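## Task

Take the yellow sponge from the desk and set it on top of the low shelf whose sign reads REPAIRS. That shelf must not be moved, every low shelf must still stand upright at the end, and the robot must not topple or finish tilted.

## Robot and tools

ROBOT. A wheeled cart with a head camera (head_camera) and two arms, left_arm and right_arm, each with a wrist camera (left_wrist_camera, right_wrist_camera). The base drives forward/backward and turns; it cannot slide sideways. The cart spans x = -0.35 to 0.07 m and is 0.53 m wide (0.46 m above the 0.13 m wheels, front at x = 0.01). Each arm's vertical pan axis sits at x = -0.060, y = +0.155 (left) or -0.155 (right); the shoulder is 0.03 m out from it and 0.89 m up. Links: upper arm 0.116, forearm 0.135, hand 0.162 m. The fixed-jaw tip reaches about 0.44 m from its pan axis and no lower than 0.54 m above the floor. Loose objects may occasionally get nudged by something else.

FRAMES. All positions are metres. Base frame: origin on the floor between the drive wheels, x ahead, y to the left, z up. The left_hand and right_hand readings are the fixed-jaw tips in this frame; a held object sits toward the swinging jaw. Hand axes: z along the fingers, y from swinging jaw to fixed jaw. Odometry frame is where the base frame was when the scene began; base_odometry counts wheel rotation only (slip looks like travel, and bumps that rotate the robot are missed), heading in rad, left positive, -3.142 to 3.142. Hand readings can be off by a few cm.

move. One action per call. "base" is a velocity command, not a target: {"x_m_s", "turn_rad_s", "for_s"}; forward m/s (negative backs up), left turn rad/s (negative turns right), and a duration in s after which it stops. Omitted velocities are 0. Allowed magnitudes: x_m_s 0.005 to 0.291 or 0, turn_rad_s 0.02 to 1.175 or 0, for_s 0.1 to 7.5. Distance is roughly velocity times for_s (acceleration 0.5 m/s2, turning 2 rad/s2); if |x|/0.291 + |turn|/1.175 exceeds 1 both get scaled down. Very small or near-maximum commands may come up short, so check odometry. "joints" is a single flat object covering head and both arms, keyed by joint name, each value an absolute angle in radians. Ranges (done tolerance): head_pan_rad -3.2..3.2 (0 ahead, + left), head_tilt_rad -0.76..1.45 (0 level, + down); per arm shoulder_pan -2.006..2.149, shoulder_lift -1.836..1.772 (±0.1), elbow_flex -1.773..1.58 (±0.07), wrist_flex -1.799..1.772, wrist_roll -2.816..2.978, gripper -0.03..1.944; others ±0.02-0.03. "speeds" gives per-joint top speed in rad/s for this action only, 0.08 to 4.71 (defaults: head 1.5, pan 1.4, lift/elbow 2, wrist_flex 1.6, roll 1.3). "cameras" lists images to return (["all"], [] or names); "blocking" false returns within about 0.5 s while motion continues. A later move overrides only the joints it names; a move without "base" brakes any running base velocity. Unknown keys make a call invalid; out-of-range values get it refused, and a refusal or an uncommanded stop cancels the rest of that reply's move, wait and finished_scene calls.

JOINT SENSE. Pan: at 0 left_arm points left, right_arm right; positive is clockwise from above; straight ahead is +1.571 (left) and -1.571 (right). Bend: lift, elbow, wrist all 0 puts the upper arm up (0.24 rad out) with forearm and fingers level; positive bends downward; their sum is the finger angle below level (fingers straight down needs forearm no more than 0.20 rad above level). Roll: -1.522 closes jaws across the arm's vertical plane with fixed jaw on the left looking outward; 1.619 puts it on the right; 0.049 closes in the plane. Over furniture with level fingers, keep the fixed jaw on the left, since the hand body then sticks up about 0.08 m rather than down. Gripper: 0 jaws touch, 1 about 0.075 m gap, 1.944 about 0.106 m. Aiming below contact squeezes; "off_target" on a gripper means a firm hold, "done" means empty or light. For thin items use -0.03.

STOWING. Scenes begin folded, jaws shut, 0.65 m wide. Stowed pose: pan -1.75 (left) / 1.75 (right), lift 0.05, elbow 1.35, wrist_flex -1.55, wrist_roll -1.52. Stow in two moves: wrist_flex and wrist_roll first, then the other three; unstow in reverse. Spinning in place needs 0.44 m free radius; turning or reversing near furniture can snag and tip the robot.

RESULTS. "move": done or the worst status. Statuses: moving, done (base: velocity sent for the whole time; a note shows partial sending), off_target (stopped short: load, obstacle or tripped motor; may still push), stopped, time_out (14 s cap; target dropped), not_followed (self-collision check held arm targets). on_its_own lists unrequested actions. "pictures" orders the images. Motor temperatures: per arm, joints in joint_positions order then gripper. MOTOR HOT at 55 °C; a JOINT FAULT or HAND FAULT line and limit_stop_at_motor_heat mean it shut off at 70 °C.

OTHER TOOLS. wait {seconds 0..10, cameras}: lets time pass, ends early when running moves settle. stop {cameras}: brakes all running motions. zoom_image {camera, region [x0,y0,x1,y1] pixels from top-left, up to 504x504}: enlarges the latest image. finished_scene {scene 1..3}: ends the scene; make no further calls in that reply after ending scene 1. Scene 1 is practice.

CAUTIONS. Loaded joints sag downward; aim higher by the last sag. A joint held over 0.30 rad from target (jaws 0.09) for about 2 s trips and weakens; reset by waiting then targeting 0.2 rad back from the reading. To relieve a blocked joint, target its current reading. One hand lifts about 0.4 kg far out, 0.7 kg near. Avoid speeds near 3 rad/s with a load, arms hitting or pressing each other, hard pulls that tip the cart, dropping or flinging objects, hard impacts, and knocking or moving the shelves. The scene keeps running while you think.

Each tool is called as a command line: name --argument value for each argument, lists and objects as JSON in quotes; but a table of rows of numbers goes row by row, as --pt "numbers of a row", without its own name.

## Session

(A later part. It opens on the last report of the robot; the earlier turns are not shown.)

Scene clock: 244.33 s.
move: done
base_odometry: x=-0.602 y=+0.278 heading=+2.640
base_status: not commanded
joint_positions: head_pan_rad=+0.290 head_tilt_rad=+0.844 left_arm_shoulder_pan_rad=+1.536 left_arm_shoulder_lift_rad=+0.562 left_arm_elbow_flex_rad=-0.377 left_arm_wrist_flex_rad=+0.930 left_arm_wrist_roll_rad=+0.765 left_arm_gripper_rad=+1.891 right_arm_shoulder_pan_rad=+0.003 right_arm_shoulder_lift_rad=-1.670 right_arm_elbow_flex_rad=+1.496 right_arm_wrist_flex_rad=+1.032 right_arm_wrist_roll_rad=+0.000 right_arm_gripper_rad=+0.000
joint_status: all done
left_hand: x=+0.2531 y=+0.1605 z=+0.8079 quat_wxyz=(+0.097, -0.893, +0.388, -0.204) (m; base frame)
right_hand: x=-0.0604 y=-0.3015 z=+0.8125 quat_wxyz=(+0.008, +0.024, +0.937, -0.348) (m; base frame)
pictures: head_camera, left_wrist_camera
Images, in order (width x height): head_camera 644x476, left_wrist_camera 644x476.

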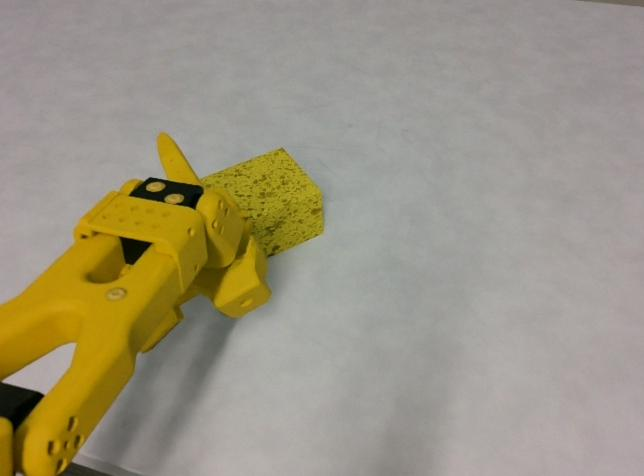

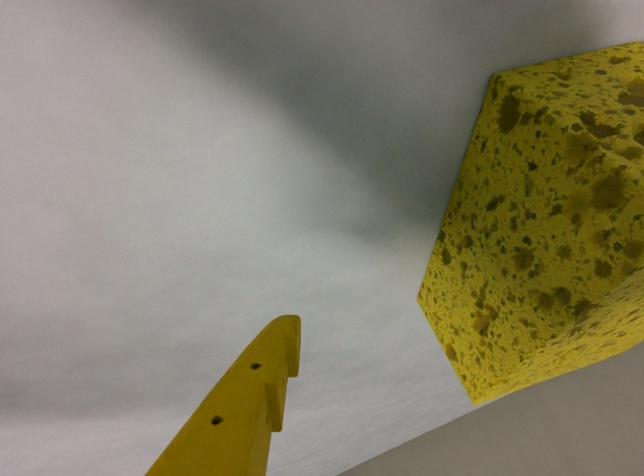

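move --joints '{"left_arm_shoulder_pan_rad":1.5,"left_arm_wrist_roll_rad":0.6}'

move --joints '{"left_arm_shoulder_lift_rad":0.7,"left_arm_elbow_flex_rad":-0.4,"left_arm_wrist_flex_rad":0.82}' --speeds '{"left_arm_shoulder_lift_rad":0.25,"left_arm_elbow_flex_rad":0.25,"left_arm_wrist_flex_rad":0.25}' --cameras '["head_camera","left_wrist_camera"]'

Scene clock: 258.23 s.
move: done
base_odometry: x=-0.602 y=+0.278 heading=+2.640
base_status: not commanded
joint_positions: head_pan_rad=+0.290 head_tilt_rad=+0.844 left_arm_shoulder_pan_rad=+1.503 left_arm_shoulder_lift_rad=+0.562 left_arm_elbow_flex_rad=-0.377 left_arm_wrist_flex_rad=+0.930 left_arm_wrist_roll_rad=+0.605 left_arm_gripper_rad=+1.891 right_arm_shoulder_pan_rad=+0.003 right_arm_shoulder_lift_rad=-1.670 right_arm_elbow_flex_rad=+1.496 right_arm_wrist_flex_rad=+1.032 right_arm_wrist_roll_rad=+0.000 right_arm_gripper_rad=+0.000
joint_status: all done
left_hand: x=+0.2519 y=+0.1715 z=+0.8076 quat_wxyz=(+0.116, -0.867, +0.444, -0.194) (m; base frame)
right_hand: x=-0.0604 y=-0.3015 z=+0.8125 quat_wxyz=(+0.008, +0.024, +0.937, -0.348) (m; base frame)
pictures: none

Scene clock: 259.23 s.
move: done
base_odometry: x=-0.602 y=+0.278 heading=+2.640
base_status: not commanded
joint_positions: head_pan_rad=+0.290 head_tilt_rad=+0.844 left_arm_shoulder_pan_rad=+1.503 left_arm_shoulder_lift_rad=+0.709 left_arm_elbow_flex_rad=-0.377 left_arm_wrist_flex_rad=+0.827 left_arm_wrist_roll_rad=+0.605 left_arm_gripper_rad=+1.891 right_arm_shoulder_pan_rad=+0.003 right_arm_shoulder_lift_rad=-1.670 right_arm_elbow_flex_rad=+1.496 right_arm_wrist_flex_rad=+1.032 right_arm_wrist_roll_rad=+0.000 right_arm_gripper_rad=+0.000
joint_status: all done
left_hand: x=+0.2519 y=+0.1715 z=+0.7723 quat_wxyz=(+0.105, -0.871, +0.446, -0.175) (m; base frame)
right_hand: x=-0.0604 y=-0.3015 z=+0.8125 quat_wxyz=(+0.008, +0.024, +0.937, -0.348) (m; base frame)
pictures: head_camera, left_wrist_camera
Images, in order (width x height): head_camera 644x476, left_wrist_camera 644x476.

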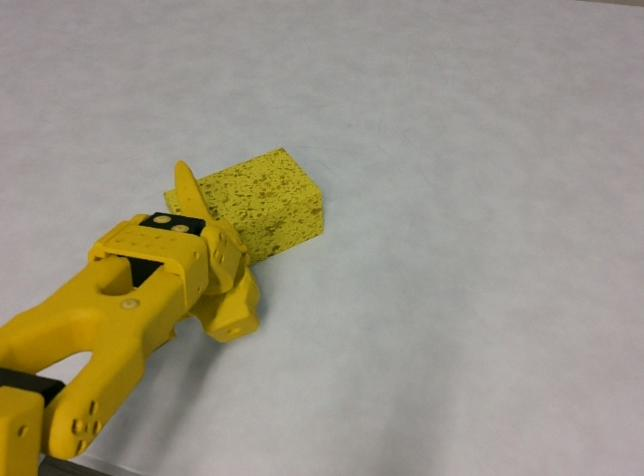

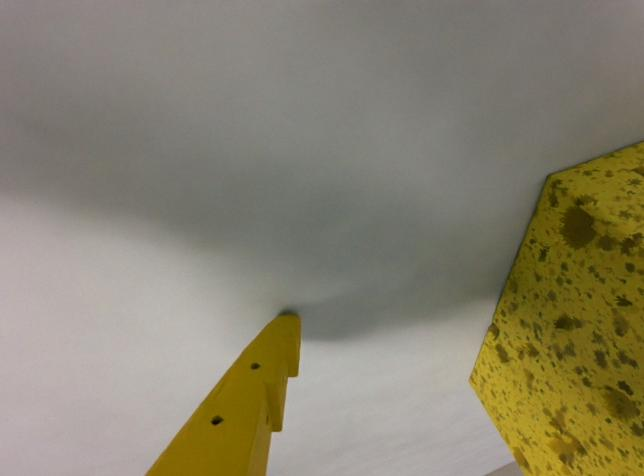

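move --joints '{"left_arm_shoulder_lift_rad":0.42}'

move --joints '{"left_arm_shoulder_pan_rad":1.455,"left_arm_wrist_roll_rad":0.48,"left_arm_elbow_flex_rad":-0.42,"left_arm_wrist_flex_rad":0.78}'

move --joints '{"left_arm_shoulder_lift_rad":0.62}' --speeds '{"left_arm_shoulder_lift_rad":0.25}' --cameras '["head_camera","left_wrist_camera"]'

Scene clock: 274.13 s.
move: done
base_odometry: x=-0.602 y=+0.278 heading=+2.640
base_status: not commanded
joint_positions: head_pan_rad=+0.290 head_tilt_rad=+0.844 left_arm_shoulder_pan_rad=+1.503 left_arm_shoulder_lift_rad=+0.484 left_arm_elbow_flex_rad=-0.377 left_arm_wrist_flex_rad=+0.827 left_arm_wrist_roll_rad=+0.605 left_arm_gripper_rad=+1.891 right_arm_shoulder_pan_rad=+0.003 right_arm_shoulder_lift_rad=-1.670 right_arm_elbow_flex_rad=+1.496 right_arm_wrist_flex_rad=+1.032 right_arm_wrist_roll_rad=+0.000 right_arm_gripper_rad=+0.000
joint_status: all done
left_hand: x=+0.2719 y=+0.1728 z=+0.8384 quat_wxyz=(+0.161, -0.845, +0.433, -0.268) (m; base frame)
right_hand: x=-0.0604 y=-0.3015 z=+0.8125 quat_wxyz=(+0.008, +0.024, +0.937, -0.348) (m; base frame)
pictures: none

Scene clock: 275.03 s.
move: done
base_odometry: x=-0.602 y=+0.278 heading=+2.640
base_status: not commanded
joint_positions: head_pan_rad=+0.290 head_tilt_rad=+0.844 left_arm_shoulder_pan_rad=+1.456 left_arm_shoulder_lift_rad=+0.484 left_arm_elbow_flex_rad=-0.385 left_arm_wrist_flex_rad=+0.792 left_arm_wrist_roll_rad=+0.486 left_arm_gripper_rad=+1.891 right_arm_shoulder_pan_rad=+0.003 right_arm_shoulder_lift_rad=-1.670 right_arm_elbow_flex_rad=+1.496 right_arm_wrist_flex_rad=+1.032 right_arm_wrist_roll_rad=+0.000 right_arm_gripper_rad=+0.000
joint_status: all done
left_hand: x=+0.2759 y=+0.1900 z=+0.8431 quat_wxyz=(+0.195, -0.823, +0.460, -0.270) (m; base frame)
right_hand: x=-0.0604 y=-0.3015 z=+0.8125 quat_wxyz=(+0.008, +0.024, +0.937, -0.348) (m; base frame)
pictures: none

Scene clock: 276.27 s.
move: done
base_odometry: x=-0.602 y=+0.278 heading=+2.640
base_status: not commanded
joint_positions: head_pan_rad=+0.290 head_tilt_rad=+0.844 left_arm_shoulder_pan_rad=+1.456 left_arm_shoulder_lift_rad=+0.631 left_arm_elbow_flex_rad=-0.386 left_arm_wrist_flex_rad=+0.790 left_arm_wrist_roll_rad=+0.486 left_arm_gripper_rad=+1.891 right_arm_shoulder_pan_rad=+0.003 right_arm_shoulder_lift_rad=-1.670 right_arm_elbow_flex_rad=+1.496 right_arm_wrist_flex_rad=+1.032 right_arm_wrist_roll_rad=+0.000 right_arm_gripper_rad=+0.000
joint_status: all done
left_hand: x=+0.2656 y=+0.1888 z=+0.7990 quat_wxyz=(+0.155, -0.842, +0.470, -0.215) (m; base frame)
right_hand: x=-0.0604 y=-0.3015 z=+0.8125 quat_wxyz=(+0.008, +0.024, +0.937, -0.348) (m; base frame)
pictures: head_camera, left_wrist_camera
Images, in order (width x height): head_camera 644x476, left_wrist_camera 644x476.

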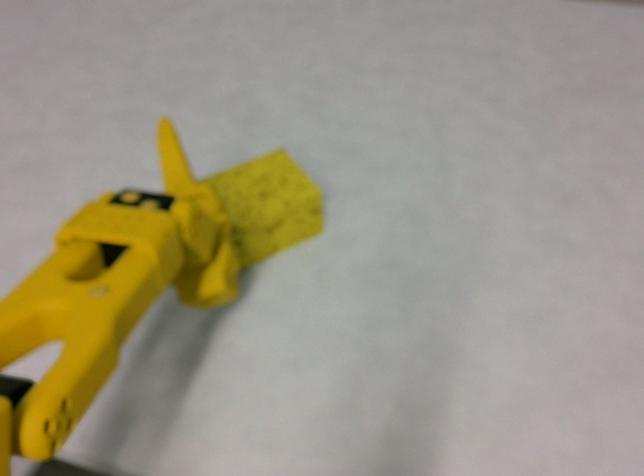

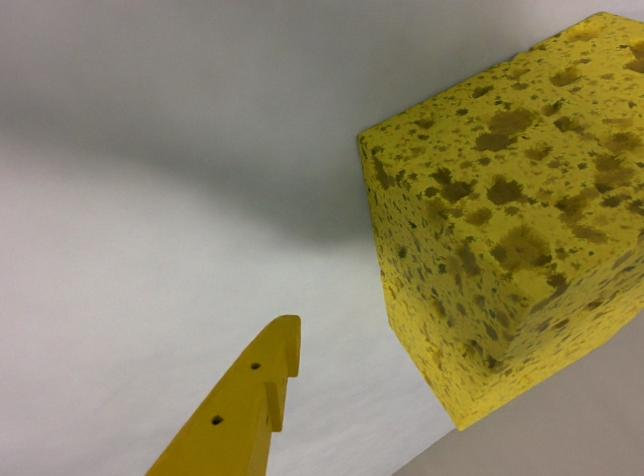

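move --joints '{"left_arm_shoulder_lift_rad":0.725,"left_arm_wrist_roll_rad":0.53}' --speeds '{"left_arm_shoulder_lift_rad":0.25}' --cameras '["head_camera","left_wrist_camera"]'

Scene clock: 291.80 s.
move: done
base_odometry: x=-0.602 y=+0.278 heading=+2.640
base_status: not commanded
joint_positions: head_pan_rad=+0.290 head_tilt_rad=+0.844 left_arm_shoulder_pan_rad=+1.456 left_arm_shoulder_lift_rad=+0.729 left_arm_elbow_flex_rad=-0.394 left_arm_wrist_flex_rad=+0.789 left_arm_wrist_roll_rad=+0.527 left_arm_gripper_rad=+1.891 right_arm_shoulder_pan_rad=+0.004 right_arm_shoulder_lift_rad=-1.670 right_arm_elbow_flex_rad=+1.496 right_arm_wrist_flex_rad=+1.032 right_arm_wrist_roll_rad=+0.000 right_arm_gripper_rad=+0.000
joint_status: all done
left_hand: x=+0.2568 y=+0.1875 z=+0.7720 quat_wxyz=(+0.126, -0.861, +0.458, -0.182) (m; base frame)
right_hand: x=-0.0606 y=-0.3015 z=+0.8125 quat_wxyz=(+0.008, +0.025, +0.937, -0.348) (m; base frame)
pictures: head_camera, left_wrist_camera
Images, in order (width x height): head_camera 644x476, left_wrist_camera 644x476.

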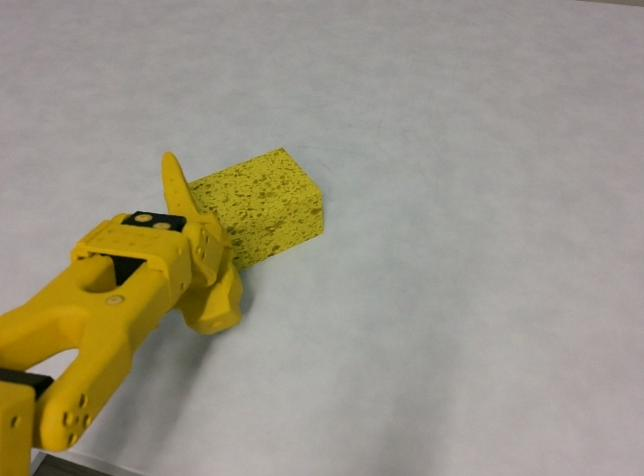

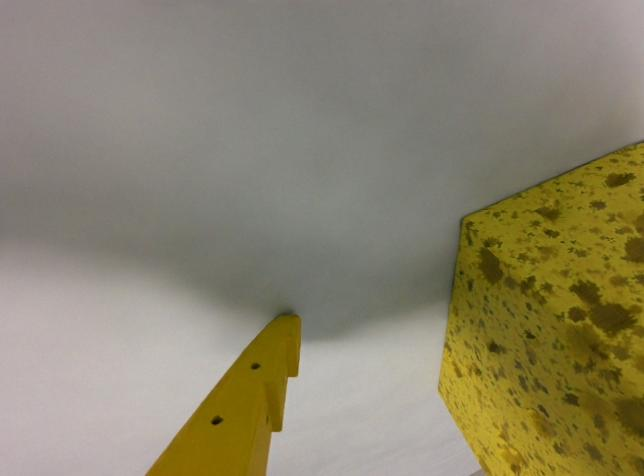

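move --joints '{"left_arm_shoulder_lift_rad":0.69,"left_arm_gripper_rad":0.65}' --cameras '["head_camera","left_wrist_camera"]'

Scene clock: 298.67 s.
move: done
base_odometry: x=-0.602 y=+0.278 heading=+2.640
base_status: not commanded
joint_positions: head_pan_rad=+0.290 head_tilt_rad=+0.844 left_arm_shoulder_pan_rad=+1.453 left_arm_shoulder_lift_rad=+0.689 left_arm_elbow_flex_rad=-0.424 left_arm_wrist_flex_rad=+0.777 left_arm_wrist_roll_rad=+0.532 left_arm_gripper_rad=+0.675 right_arm_shoulder_pan_rad=+0.003 right_arm_shoulder_lift_rad=-1.670 right_arm_elbow_flex_rad=+1.496 right_arm_wrist_flex_rad=+1.032 right_arm_wrist_roll_rad=+0.000 right_arm_gripper_rad=+0.000
joint_status: all done
left_hand: x=+0.2684 y=+0.1899 z=+0.7907 quat_wxyz=(+0.148, -0.854, +0.450, -0.215) (m; base frame)
right_hand: x=-0.0604 y=-0.3015 z=+0.8125 quat_wxyz=(+0.008, +0.024, +0.937, -0.348) (m; base frame)
pictures: head_camera, left_wrist_camera
Images, in order (width x height): head_camera 644x476, left_wrist_camera 644x476.

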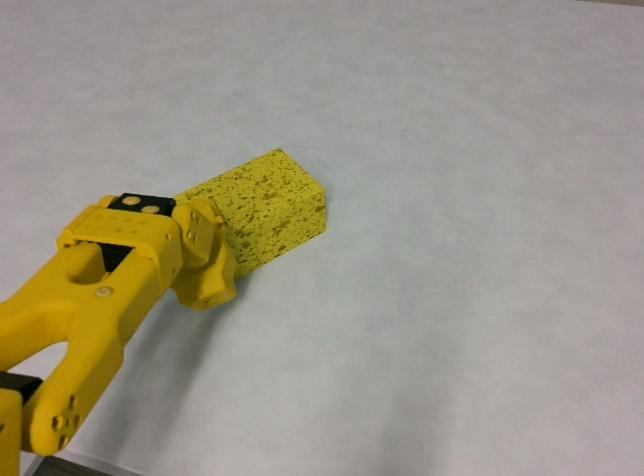

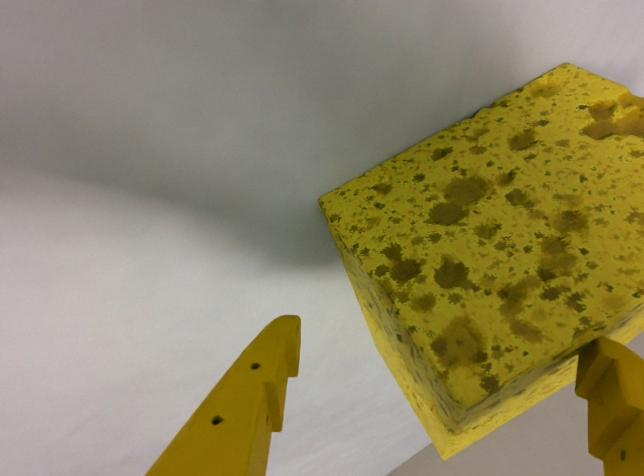

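move --joints '{"left_arm_gripper_rad":1.9}'

move --joints '{"left_arm_shoulder_lift_rad":0.3}'

move --base '{"x_m_s":0.05,"for_s":0.85}' --joints '{"left_arm_shoulder_pan_rad":1.48,"left_arm_elbow_flex_rad":-1.45,"left_arm_wrist_flex_rad":1.75,"left_arm_wrist_roll_rad":0.65}'

move --joints '{"left_arm_shoulder_lift_rad":0.9}' --speeds '{"left_arm_shoulder_lift_rad":0.4}' --cameras '["head_camera","left_wrist_camera"]'

Scene clock: 349.93 s.
move: done
base_odometry: x=-0.602 y=+0.278 heading=+2.640
base_status: not commanded
joint_positions: head_pan_rad=+0.290 head_tilt_rad=+0.844 left_arm_shoulder_pan_rad=+1.460 left_arm_shoulder_lift_rad=+0.702 left_arm_elbow_flex_rad=-0.415 left_arm_wrist_flex_rad=+0.789 left_arm_wrist_roll_rad=+0.530 left_arm_gripper_rad=+1.891 right_arm_shoulder_pan_rad=+0.004 right_arm_shoulder_lift_rad=-1.670 right_arm_elbow_flex_rad=+1.496 right_arm_wrist_flex_rad=+1.032 right_arm_wrist_roll_rad=+0.000 right_arm_gripper_rad=+0.000
joint_status: all done
left_hand: x=+0.2640 y=+0.1868 z=+0.7843 quat_wxyz=(+0.138, -0.856, +0.456, -0.202) (m; base frame)
right_hand: x=-0.0606 y=-0.3015 z=+0.8125 quat_wxyz=(+0.008, +0.025, +0.937, -0.348) (m; base frame)
pictures: none

Scene clock: 350.97 s.
move: done
base_odometry: x=-0.602 y=+0.278 heading=+2.640
base_status: not commanded
joint_positions: head_pan_rad=+0.290 head_tilt_rad=+0.844 left_arm_shoulder_pan_rad=+1.460 left_arm_shoulder_lift_rad=+0.361 left_arm_elbow_flex_rad=-0.415 left_arm_wrist_flex_rad=+0.789 left_arm_wrist_roll_rad=+0.530 left_arm_gripper_rad=+1.891 right_arm_shoulder_pan_rad=+0.004 right_arm_shoulder_lift_rad=-1.670 right_arm_elbow_flex_rad=+1.496 right_arm_wrist_flex_rad=+1.032 right_arm_wrist_roll_rad=+0.000 right_arm_gripper_rad=+0.000
joint_status: all done
left_hand: x=+0.2836 y=+0.1890 z=+0.8892 quat_wxyz=(+0.229, -0.807, +0.430, -0.335) (m; base frame)
right_hand: x=-0.0606 y=-0.3015 z=+0.8125 quat_wxyz=(+0.008, +0.025, +0.937, -0.348) (m; base frame)
pictures: none

Scene clock: 352.60 s.
move: done
base_odometry: x=-0.640 y=+0.299 heading=+2.638
base_status: done (sent for 0.87 of 0.87 s)
joint_positions: head_pan_rad=+0.290 head_tilt_rad=+0.844 left_arm_shoulder_pan_rad=+1.479 left_arm_shoulder_lift_rad=+0.346 left_arm_elbow_flex_rad=-1.426 left_arm_wrist_flex_rad=+1.748 left_arm_wrist_roll_rad=+0.653 left_arm_gripper_rad=+1.891 right_arm_shoulder_pan_rad=+0.004 right_arm_shoulder_lift_rad=-1.670 right_arm_elbow_flex_rad=+1.496 right_arm_wrist_flex_rad=+1.032 right_arm_wrist_roll_rad=+0.000 right_arm_gripper_rad=+0.000
joint_status: all done
left_hand: x=+0.2153 y=+0.1755 z=+1.0075 quat_wxyz=(+0.220, -0.815, +0.381, -0.377) (m; base frame)
right_hand: x=-0.0606 y=-0.3015 z=+0.8125 quat_wxyz=(+0.008, +0.025, +0.937, -0.348) (m; base frame)
pictures: none

Scene clock: 354.57 s.
move: done
base_odometry: x=-0.640 y=+0.299 heading=+2.638
base_status: not commanded
joint_positions: head_pan_rad=+0.290 head_tilt_rad=+0.844 left_arm_shoulder_pan_rad=+1.479 left_arm_shoulder_lift_rad=+0.912 left_arm_elbow_flex_rad=-1.428 left_arm_wrist_flex_rad=+1.748 left_arm_wrist_roll_rad=+0.653 left_arm_gripper_rad=+1.891 right_arm_shoulder_pan_rad=+0.004 right_arm_shoulder_lift_rad=-1.670 right_arm_elbow_flex_rad=+1.496 right_arm_wrist_flex_rad=+1.032 right_arm_wrist_roll_rad=+0.000 right_arm_gripper_rad=+0.000
joint_status: all done
left_hand: x=+0.2379 y=+0.1776 z=+0.8584 quat_wxyz=(+0.085, -0.893, +0.418, -0.146) (m; base frame)
right_hand: x=-0.0606 y=-0.3015 z=+0.8125 quat_wxyz=(+0.008, +0.025, +0.937, -0.348) (m; base frame)
pictures: head_camera, left_wrist_camera
Images, in order (width x height): head_camera 644x476, left_wrist_camera 644x476.

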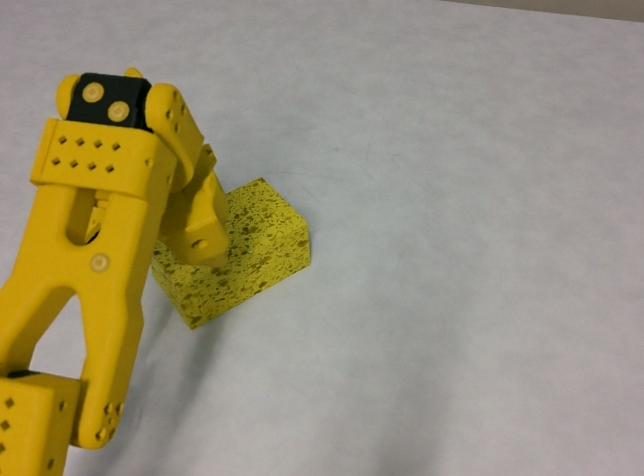

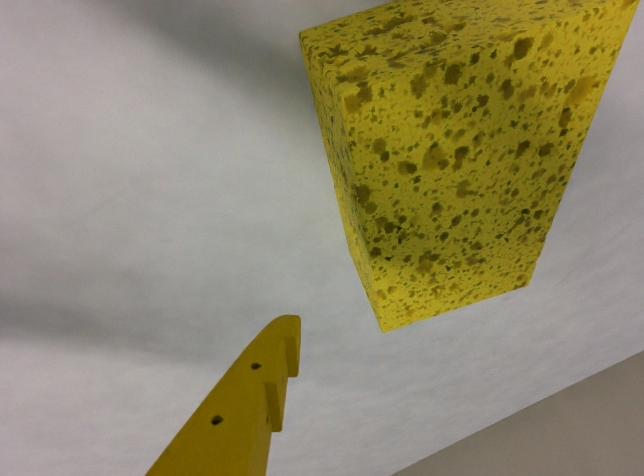

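move --joints '{"left_arm_shoulder_lift_rad":0.94,"left_arm_elbow_flex_rad":-0.98,"left_arm_wrist_flex_rad":1.42}' --speeds '{"left_arm_shoulder_lift_rad":0.3,"left_arm_elbow_flex_rad":0.5,"left_arm_wrist_flex_rad":0.36}' --cameras '["head_camera","left_wrist_camera"]'

Scene clock: 370.23 s.
move: done
base_odometry: x=-0.640 y=+0.299 heading=+2.638
base_status: not commanded
joint_positions: head_pan_rad=+0.290 head_tilt_rad=+0.844 left_arm_shoulder_pan_rad=+1.479 left_arm_shoulder_lift_rad=+0.955 left_arm_elbow_flex_rad=-0.978 left_arm_wrist_flex_rad=+1.427 left_arm_wrist_roll_rad=+0.653 left_arm_gripper_rad=+1.891 right_arm_shoulder_pan_rad=+0.004 right_arm_shoulder_lift_rad=-1.670 right_arm_elbow_flex_rad=+1.496 right_arm_wrist_flex_rad=+1.032 right_arm_wrist_roll_rad=+0.000 right_arm_gripper_rad=+0.000
joint_status: all done
left_hand: x=+0.2328 y=+0.1771 z=+0.7852 quat_wxyz=(+0.042, -0.903, +0.422, -0.072) (m; base frame)
right_hand: x=-0.0606 y=-0.3015 z=+0.8125 quat_wxyz=(+0.008, +0.025, +0.937, -0.348) (m; base frame)
pictures: head_camera, left_wrist_camera
Images, in order (width x height): head_camera 644x476, left_wrist_camera 644x476.

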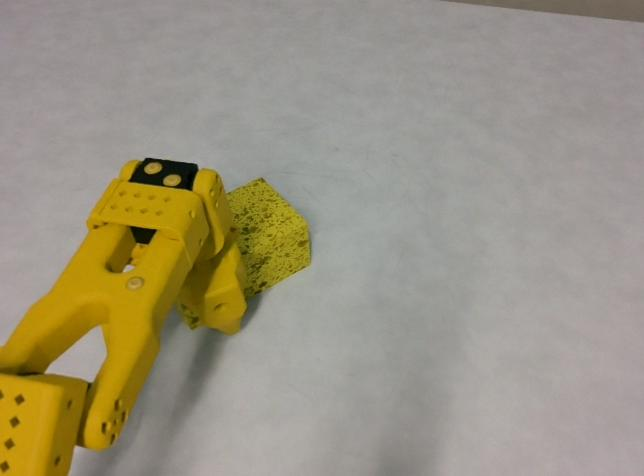

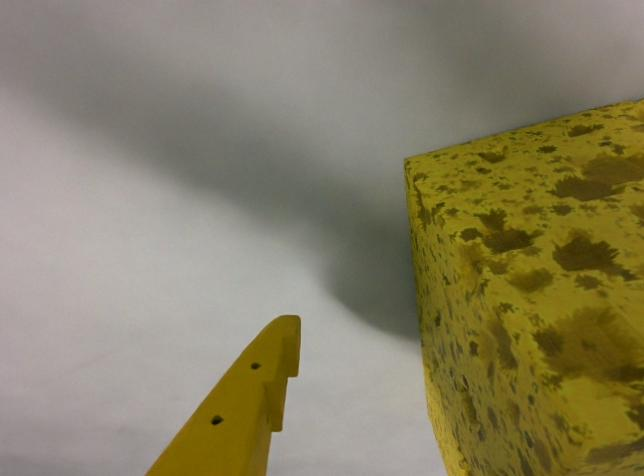

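move --joints '{"left_arm_shoulder_lift_rad":0.98}' --speeds '{"left_arm_shoulder_lift_rad":0.3}'

move --joints '{"left_arm_gripper_rad":0.66}' --cameras '["head_camera","left_wrist_camera"]'

Scene clock: 376.53 s.
move: done
base_odometry: x=-0.640 y=+0.299 heading=+2.638
base_status: not commanded
joint_positions: head_pan_rad=+0.290 head_tilt_rad=+0.844 left_arm_shoulder_pan_rad=+1.479 left_arm_shoulder_lift_rad=+0.993 left_arm_elbow_flex_rad=-0.978 left_arm_wrist_flex_rad=+1.427 left_arm_wrist_roll_rad=+0.653 left_arm_gripper_rad=+1.891 right_arm_shoulder_pan_rad=+0.004 right_arm_shoulder_lift_rad=-1.670 right_arm_elbow_flex_rad=+1.496 right_arm_wrist_flex_rad=+1.032 right_arm_wrist_roll_rad=+0.000 right_arm_gripper_rad=+0.000
joint_status: all done
left_hand: x=+0.2285 y=+0.1767 z=+0.7752 quat_wxyz=(+0.033, -0.904, +0.423, -0.056) (m; base frame)
right_hand: x=-0.0606 y=-0.3015 z=+0.8125 quat_wxyz=(+0.008, +0.025, +0.937, -0.348) (m; base frame)
pictures: none

Scene clock: 377.77 s.
move: off_target
base_odometry: x=-0.640 y=+0.299 heading=+2.638
base_status: not commanded
joint_positions: head_pan_rad=+0.290 head_tilt_rad=+0.844 left_arm_shoulder_pan_rad=+1.465 left_arm_shoulder_lift_rad=+0.935 left_arm_elbow_flex_rad=-1.015 left_arm_wrist_flex_rad=+1.401 left_arm_wrist_roll_rad=+0.650 left_arm_gripper_rad=+0.713 right_arm_shoulder_pan_rad=+0.003 right_arm_shoulder_lift_rad=-1.670 right_arm_elbow_flex_rad=+1.496 right_arm_wrist_flex_rad=+1.032 right_arm_wrist_roll_rad=+0.000 right_arm_gripper_rad=+0.000
joint_status: left_arm_gripper_rad off_target (ended at +0.714, target +0.660)
left_hand: x=+0.2440 y=+0.1824 z=+0.7972 quat_wxyz=(+0.064, -0.901, +0.415, -0.107) (m; base frame)
right_hand: x=-0.0604 y=-0.3015 z=+0.8125 quat_wxyz=(+0.008, +0.024, +0.937, -0.348) (m; base frame)
pictures: head_camera, left_wrist_camera
Images, in order (width x height): head_camera 644x476, left_wrist_camera 644x476.

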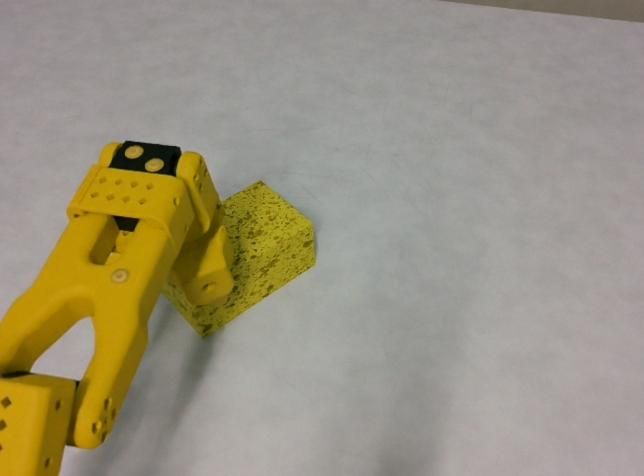

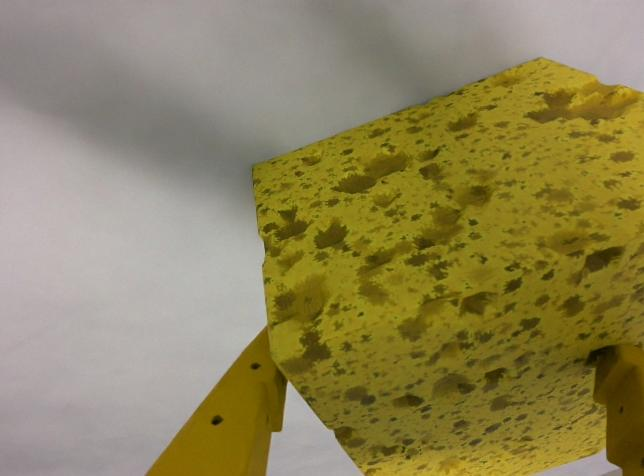

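move --joints '{"left_arm_gripper_rad":0.64,"left_arm_shoulder_lift_rad":0.4}' --speeds '{"left_arm_shoulder_lift_rad":0.5}' --cameras '["head_camera","left_wrist_camera"]'

Scene clock: 384.47 s.
move: done
base_odometry: x=-0.640 y=+0.299 heading=+2.638
base_status: not commanded
joint_positions: head_pan_rad=+0.290 head_tilt_rad=+0.844 left_arm_shoulder_pan_rad=+1.473 left_arm_shoulder_lift_rad=+0.459 left_arm_elbow_flex_rad=-0.978 left_arm_wrist_flex_rad=+1.421 left_arm_wrist_roll_rad=+0.653 left_arm_gripper_rad=+0.646 right_arm_shoulder_pan_rad=+0.003 right_arm_shoulder_lift_rad=-1.670 right_arm_elbow_flex_rad=+1.496 right_arm_wrist_flex_rad=+1.032 right_arm_wrist_roll_rad=+0.000 right_arm_gripper_rad=+0.000
joint_status: all done
left_hand: x=+0.2535 y=+0.1810 z=+0.9240 quat_wxyz=(+0.167, -0.857, +0.398, -0.283) (m; base frame)
right_hand: x=-0.0604 y=-0.3015 z=+0.8125 quat_wxyz=(+0.008, +0.024, +0.937, -0.348) (m; base frame)
pictures: head_camera, left_wrist_camera
Images, in order (width x height): head_camera 644x476, left_wrist_camera 644x476.

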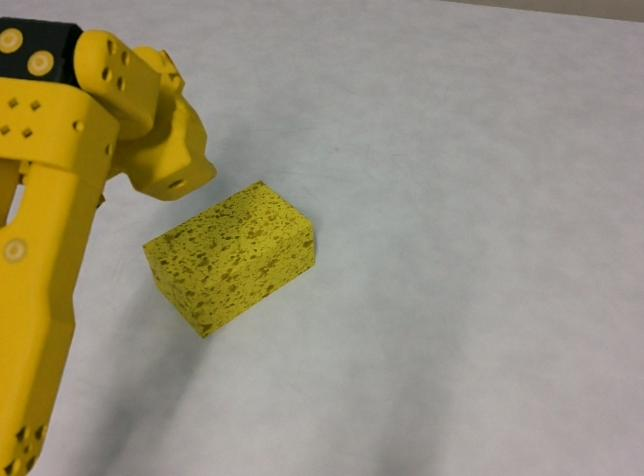

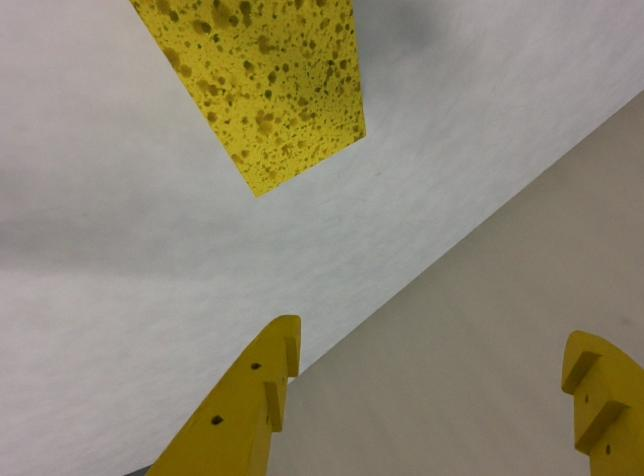

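move --joints '{"left_arm_elbow_flex_rad":-1.19,"left_arm_wrist_flex_rad":1.61,"left_arm_wrist_roll_rad":0.76,"left_arm_gripper_rad":1.6}'

move --joints '{"left_arm_shoulder_lift_rad":1.02}' --speeds '{"left_arm_shoulder_lift_rad":0.4}' --cameras '["head_camera","left_wrist_camera"]'

Scene clock: 405.77 s.
move: done
base_odometry: x=-0.640 y=+0.299 heading=+2.638
base_status: not commanded
joint_positions: head_pan_rad=+0.290 head_tilt_rad=+0.844 left_arm_shoulder_pan_rad=+1.473 left_arm_shoulder_lift_rad=+0.456 left_arm_elbow_flex_rad=-1.161 left_arm_wrist_flex_rad=+1.608 left_arm_wrist_roll_rad=+0.754 left_arm_gripper_rad=+1.592 right_arm_shoulder_pan_rad=+0.003 right_arm_shoulder_lift_rad=-1.670 right_arm_elbow_flex_rad=+1.496 right_arm_wrist_flex_rad=+1.032 right_arm_wrist_roll_rad=+0.000 right_arm_gripper_rad=+0.000
joint_status: all done
left_hand: x=+0.2384 y=+0.1788 z=+0.9443 quat_wxyz=(+0.152, -0.876, +0.354, -0.290) (m; base frame)
right_hand: x=-0.0604 y=-0.3015 z=+0.8125 quat_wxyz=(+0.008, +0.024, +0.937, -0.348) (m; base frame)
pictures: none

Scene clock: 407.80 s.
move: done
base_odometry: x=-0.640 y=+0.299 heading=+2.638
base_status: not commanded
joint_positions: head_pan_rad=+0.290 head_tilt_rad=+0.844 left_arm_shoulder_pan_rad=+1.473 left_arm_shoulder_lift_rad=+1.033 left_arm_elbow_flex_rad=-1.162 left_arm_wrist_flex_rad=+1.608 left_arm_wrist_roll_rad=+0.754 left_arm_gripper_rad=+1.592 right_arm_shoulder_pan_rad=+0.003 right_arm_shoulder_lift_rad=-1.670 right_arm_elbow_flex_rad=+1.496 right_arm_wrist_flex_rad=+1.032 right_arm_wrist_roll_rad=+0.000 right_arm_gripper_rad=+0.000
joint_status: all done
left_hand: x=+0.2226 y=+0.1773 z=+0.7898 quat_wxyz=(+0.021, -0.926, +0.374, -0.041) (m; base frame)
right_hand: x=-0.0604 y=-0.3015 z=+0.8125 quat_wxyz=(+0.008, +0.024, +0.937, -0.348) (m; base frame)
pictures: head_camera, left_wrist_camera
Images, in order (width x height): head_camera 644x476, left_wrist_camera 644x476.

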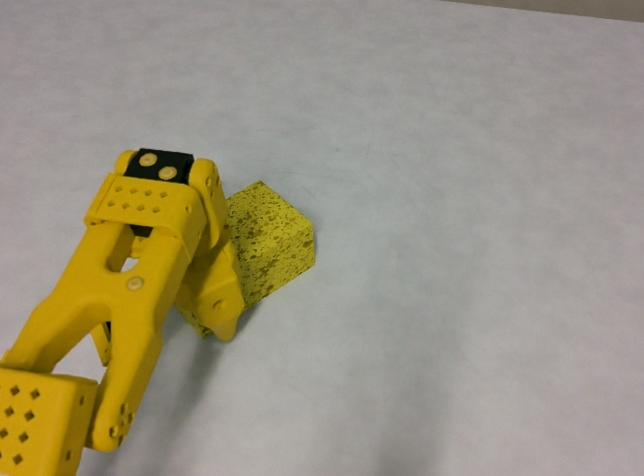

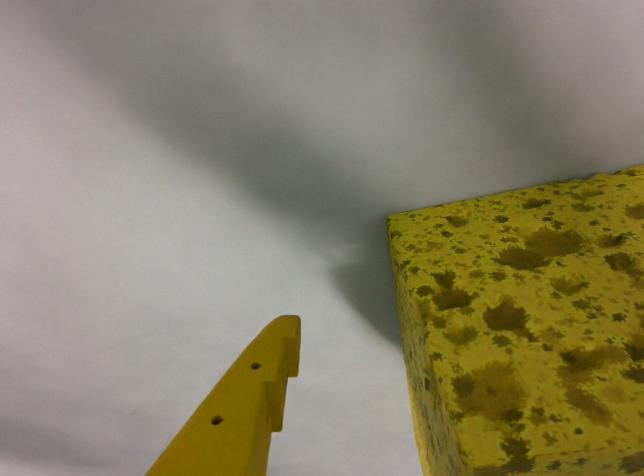

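move --joints '{"left_arm_shoulder_lift_rad":1.05,"left_arm_gripper_rad":0.45}' --cameras '["head_camera","left_wrist_camera"]'

Scene clock: 413.63 s.
move: off_target
base_odometry: x=-0.640 y=+0.299 heading=+2.638
base_status: not commanded
joint_positions: head_pan_rad=+0.290 head_tilt_rad=+0.844 left_arm_shoulder_pan_rad=+1.468 left_arm_shoulder_lift_rad=+1.001 left_arm_elbow_flex_rad=-1.222 left_arm_wrist_flex_rad=+1.596 left_arm_wrist_roll_rad=+0.763 left_arm_gripper_rad=+0.503 right_arm_shoulder_pan_rad=+0.003 right_arm_shoulder_lift_rad=-1.670 right_arm_elbow_flex_rad=+1.496 right_arm_wrist_flex_rad=+1.032 right_arm_wrist_roll_rad=+0.000 right_arm_gripper_rad=+0.000
joint_status: left_arm_gripper_rad off_target (ended at +0.504, target +0.450); the others done
left_hand: x=+0.2354 y=+0.1799 z=+0.8073 quat_wxyz=(+0.045, -0.925, +0.366, -0.087) (m; base frame)
right_hand: x=-0.0604 y=-0.3015 z=+0.8125 quat_wxyz=(+0.008, +0.024, +0.937, -0.348) (m; base frame)
pictures: head_camera, left_wrist_camera
Images, in order (width x height): head_camera 644x476, left_wrist_camera 644x476.

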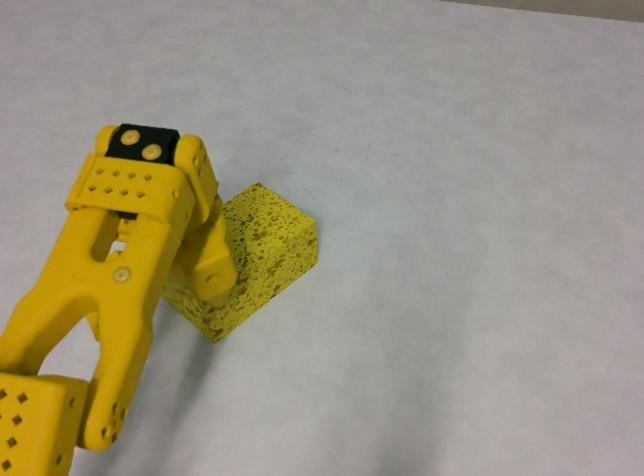

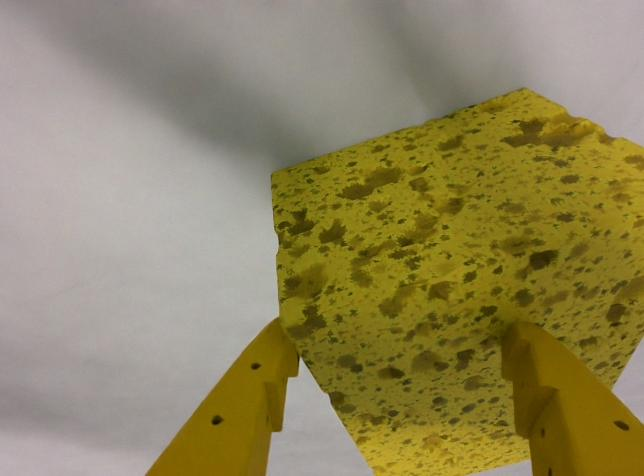

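move --joints '{"left_arm_gripper_rad":1.94,"left_arm_shoulder_lift_rad":0.85}'

move --joints '{"left_arm_shoulder_lift_rad":1.02,"left_arm_shoulder_pan_rad":1.465}' --speeds '{"left_arm_shoulder_lift_rad":0.4}' --cameras '["head_camera","left_wrist_camera"]'

Scene clock: 426.80 s.
move: done
base_odometry: x=-0.640 y=+0.299 heading=+2.638
base_status: not commanded
joint_positions: head_pan_rad=+0.290 head_tilt_rad=+0.844 left_arm_shoulder_pan_rad=+1.474 left_arm_shoulder_lift_rad=+0.916 left_arm_elbow_flex_rad=-1.188 left_arm_wrist_flex_rad=+1.610 left_arm_wrist_roll_rad=+0.762 left_arm_gripper_rad=+1.925 right_arm_shoulder_pan_rad=+0.004 right_arm_shoulder_lift_rad=-1.670 right_arm_elbow_flex_rad=+1.496 right_arm_wrist_flex_rad=+1.032 right_arm_wrist_roll_rad=+0.000 right_arm_gripper_rad=+0.000
joint_status: all done
left_hand: x=+0.2359 y=+0.1781 z=+0.8240 quat_wxyz=(+0.053, -0.922, +0.369, -0.103) (m; base frame)
right_hand: x=-0.0606 y=-0.3015 z=+0.8125 quat_wxyz=(+0.008, +0.025, +0.937, -0.348) (m; base frame)
pictures: none

Scene clock: 427.70 s.
move: done
base_odometry: x=-0.640 y=+0.299 heading=+2.638
base_status: not commanded
joint_positions: head_pan_rad=+0.290 head_tilt_rad=+0.844 left_arm_shoulder_pan_rad=+1.470 left_arm_shoulder_lift_rad=+1.034 left_arm_elbow_flex_rad=-1.188 left_arm_wrist_flex_rad=+1.610 left_arm_wrist_roll_rad=+0.762 left_arm_gripper_rad=+1.925 right_arm_shoulder_pan_rad=+0.004 right_arm_shoulder_lift_rad=-1.670 right_arm_elbow_flex_rad=+1.496 right_arm_wrist_flex_rad=+1.032 right_arm_wrist_roll_rad=+0.000 right_arm_gripper_rad=+0.000
joint_status: all done
left_hand: x=+0.2257 y=+0.1784 z=+0.7931 quat_wxyz=(+0.027, -0.928, +0.369, -0.051) (m; base frame)
right_hand: x=-0.0606 y=-0.3015 z=+0.8125 quat_wxyz=(+0.008, +0.025, +0.937, -0.348) (m; base frame)
pictures: head_camera, left_wrist_camera
Images, in order (width x height): head_camera 644x476, left_wrist_camera 644x476.

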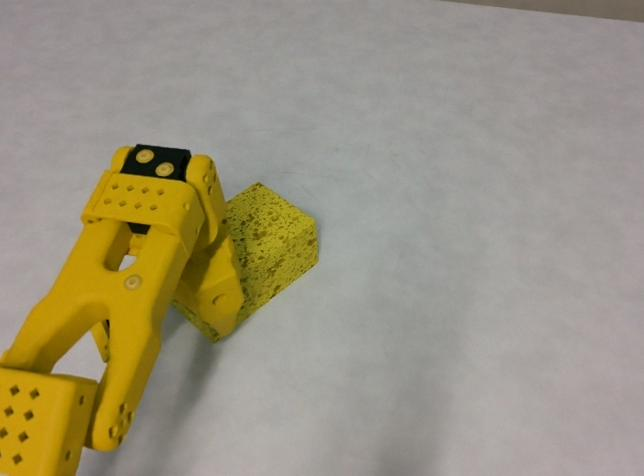

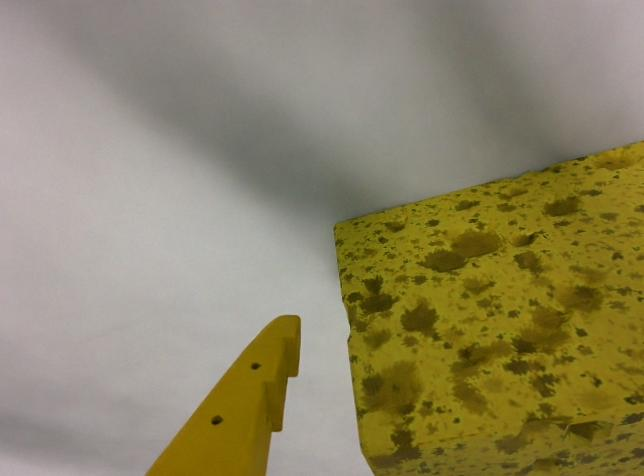

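move --joints '{"left_arm_shoulder_lift_rad":0.45}'

move --joints '{"left_arm_wrist_roll_rad":-2.45,"left_arm_shoulder_pan_rad":1.29,"left_arm_elbow_flex_rad":-0.97,"left_arm_wrist_flex_rad":1.2}' --speeds '{"left_arm_wrist_roll_rad":2.5}'

move --joints '{"left_arm_shoulder_lift_rad":0.75}' --speeds '{"left_arm_shoulder_lift_rad":0.4}' --cameras '["head_camera","left_wrist_camera"]'

Scene clock: 463.33 s.
move: done
base_odometry: x=-0.640 y=+0.299 heading=+2.638
base_status: not commanded
joint_positions: head_pan_rad=+0.290 head_tilt_rad=+0.844 left_arm_shoulder_pan_rad=+1.470 left_arm_shoulder_lift_rad=+0.508 left_arm_elbow_flex_rad=-1.188 left_arm_wrist_flex_rad=+1.610 left_arm_wrist_roll_rad=+0.762 left_arm_gripper_rad=+1.925 right_arm_shoulder_pan_rad=+0.004 right_arm_shoulder_lift_rad=-1.670 right_arm_elbow_flex_rad=+1.496 right_arm_wrist_flex_rad=+1.032 right_arm_wrist_roll_rad=+0.000 right_arm_gripper_rad=+0.000
joint_status: all done
left_hand: x=+0.2416 y=+0.1801 z=+0.9355 quat_wxyz=(+0.145, -0.882, +0.351, -0.280) (m; base frame)
right_hand: x=-0.0606 y=-0.3015 z=+0.8125 quat_wxyz=(+0.008, +0.025, +0.937, -0.348) (m; base frame)
pictures: none

Scene clock: 465.43 s.
move: done
base_odometry: x=-0.640 y=+0.299 heading=+2.638
base_status: not commanded
joint_positions: head_pan_rad=+0.290 head_tilt_rad=+0.844 left_arm_shoulder_pan_rad=+1.296 left_arm_shoulder_lift_rad=+0.508 left_arm_elbow_flex_rad=-0.969 left_arm_wrist_flex_rad=+1.212 left_arm_wrist_roll_rad=-2.446 left_arm_gripper_rad=+1.925 right_arm_shoulder_pan_rad=+0.004 right_arm_shoulder_lift_rad=-1.670 right_arm_elbow_flex_rad=+1.496 right_arm_wrist_flex_rad=+1.032 right_arm_wrist_roll_rad=+0.000 right_arm_gripper_rad=+0.000
joint_status: all done
left_hand: x=+0.2753 y=+0.2544 z=+0.9382 quat_wxyz=(+0.329, +0.293, +0.869, +0.225) (m; base frame)
right_hand: x=-0.0606 y=-0.3015 z=+0.8125 quat_wxyz=(+0.008, +0.025, +0.937, -0.348) (m; base frame)
pictures: none

Scene clock: 466.67 s.
move: done
base_odometry: x=-0.640 y=+0.299 heading=+2.638
base_status: not commanded
joint_positions: head_pan_rad=+0.290 head_tilt_rad=+0.844 left_arm_shoulder_pan_rad=+1.296 left_arm_shoulder_lift_rad=+0.763 left_arm_elbow_flex_rad=-0.969 left_arm_wrist_flex_rad=+1.211 left_arm_wrist_roll_rad=-2.446 left_arm_gripper_rad=+1.925 right_arm_shoulder_pan_rad=+0.004 right_arm_shoulder_lift_rad=-1.670 right_arm_elbow_flex_rad=+1.496 right_arm_wrist_flex_rad=+1.032 right_arm_wrist_roll_rad=+0.000 right_arm_gripper_rad=+0.000
joint_status: all done
left_hand: x=+0.2763 y=+0.2546 z=+0.8565 quat_wxyz=(+0.231, +0.306, +0.910, +0.157) (m; base frame)
right_hand: x=-0.0606 y=-0.3015 z=+0.8125 quat_wxyz=(+0.008, +0.025, +0.937, -0.348) (m; base frame)
pictures: head_camera, left_wrist_camera
Images, in order (width x height): head_camera 644x476, left_wrist_camera 644x476.

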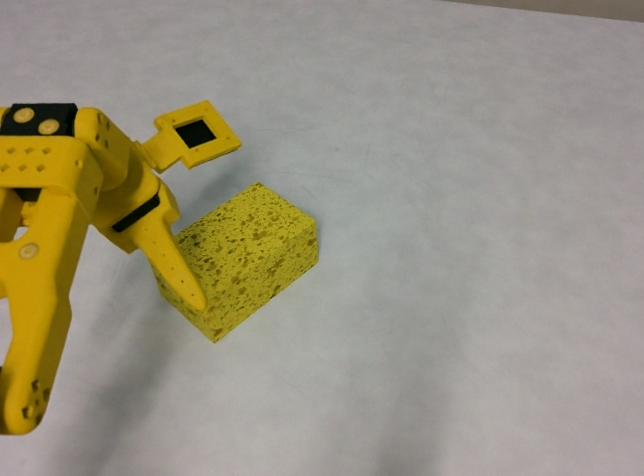

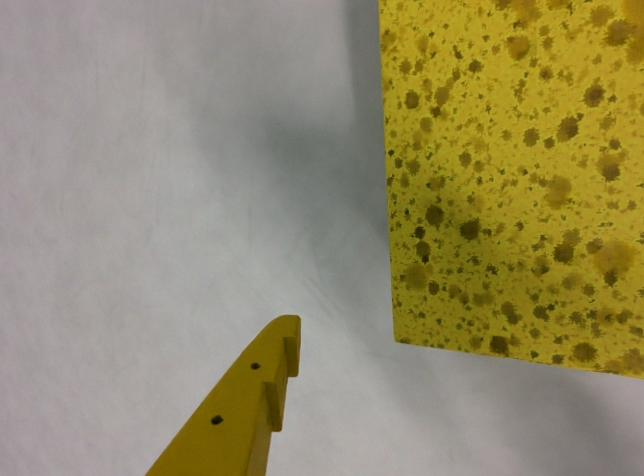

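move --joints '{"left_arm_shoulder_pan_rad":1.33,"left_arm_wrist_roll_rad":-2.41,"left_arm_shoulder_lift_rad":0.86,"left_arm_elbow_flex_rad":-0.9,"left_arm_wrist_flex_rad":1.0}' --speeds '{"left_arm_shoulder_lift_rad":0.3,"left_arm_elbow_flex_rad":0.3,"left_arm_wrist_flex_rad":0.5}' --cameras '["head_camera","left_wrist_camera"]'

Scene clock: 489.77 s.
move: done
base_odometry: x=-0.640 y=+0.299 heading=+2.638
base_status: not commanded
joint_positions: head_pan_rad=+0.290 head_tilt_rad=+0.844 left_arm_shoulder_pan_rad=+1.324 left_arm_shoulder_lift_rad=+0.875 left_arm_elbow_flex_rad=-0.898 left_arm_wrist_flex_rad=+1.010 left_arm_wrist_roll_rad=-2.417 left_arm_gripper_rad=+1.925 right_arm_shoulder_pan_rad=+0.004 right_arm_shoulder_lift_rad=-1.670 right_arm_elbow_flex_rad=+1.496 right_arm_wrist_flex_rad=+1.032 right_arm_wrist_roll_rad=+0.000 right_arm_gripper_rad=+0.000
joint_status: all done
left_hand: x=+0.2909 y=+0.2485 z=+0.8225 quat_wxyz=(+0.242, +0.305, +0.908, +0.156) (m; base frame)
right_hand: x=-0.0606 y=-0.3015 z=+0.8125 quat_wxyz=(+0.008, +0.025, +0.937, -0.348) (m; base frame)
pictures: head_camera, left_wrist_camera
Images, in order (width x height): head_camera 644x476, left_wrist_camera 644x476.

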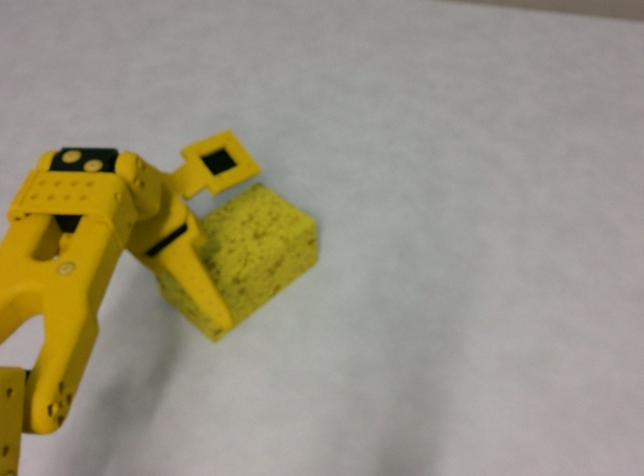

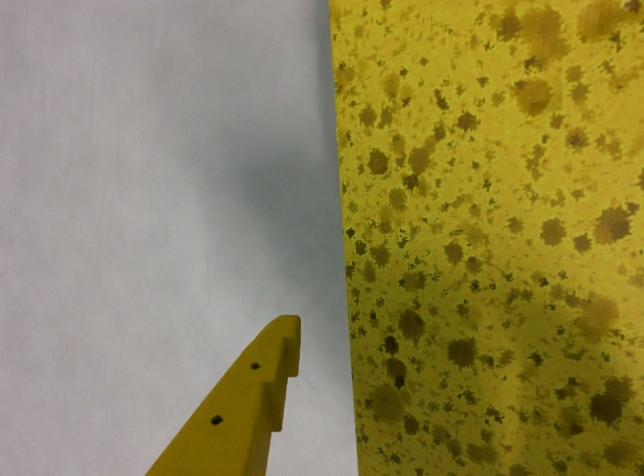

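move --joints '{"left_arm_shoulder_lift_rad":0.97,"left_arm_elbow_flex_rad":-0.8,"left_arm_wrist_flex_rad":0.8}' --speeds '{"left_arm_shoulder_lift_rad":0.2,"left_arm_elbow_flex_rad":0.2,"left_arm_wrist_flex_rad":0.4}' --cameras '["head_camera","left_wrist_camera"]'

Scene clock: 507.23 s.
move: done
base_odometry: x=-0.640 y=+0.299 heading=+2.638
base_status: not commanded
joint_positions: head_pan_rad=+0.290 head_tilt_rad=+0.844 left_arm_shoulder_pan_rad=+1.324 left_arm_shoulder_lift_rad=+0.982 left_arm_elbow_flex_rad=-0.797 left_arm_wrist_flex_rad=+0.812 left_arm_wrist_roll_rad=-2.417 left_arm_gripper_rad=+1.925 right_arm_shoulder_pan_rad=+0.004 right_arm_shoulder_lift_rad=-1.670 right_arm_elbow_flex_rad=+1.496 right_arm_wrist_flex_rad=+1.032 right_arm_wrist_roll_rad=+0.000 right_arm_gripper_rad=+0.000
joint_status: all done
left_hand: x=+0.2930 y=+0.2491 z=+0.7819 quat_wxyz=(+0.238, +0.305, +0.909, +0.153) (m; base frame)
right_hand: x=-0.0606 y=-0.3015 z=+0.8125 quat_wxyz=(+0.008, +0.025, +0.937, -0.348) (m; base frame)
pictures: head_camera, left_wrist_camera
Images, in order (width x height): head_camera 644x476, left_wrist_camera 644x476.

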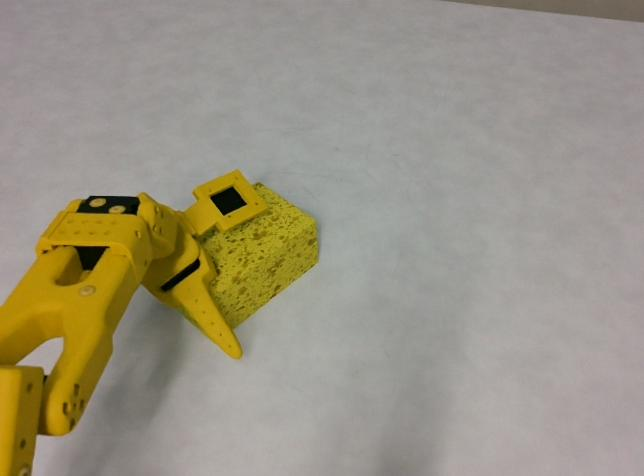

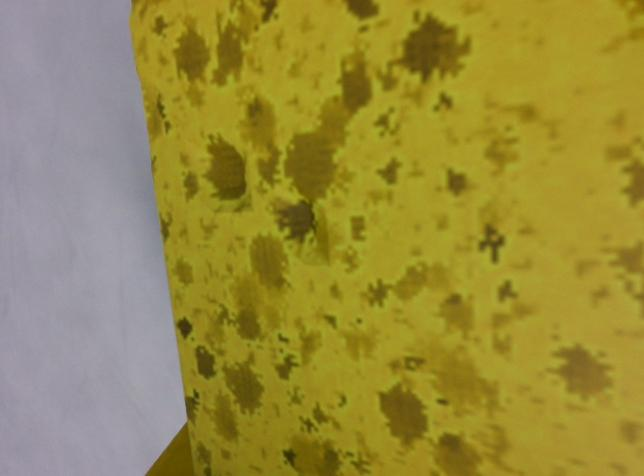

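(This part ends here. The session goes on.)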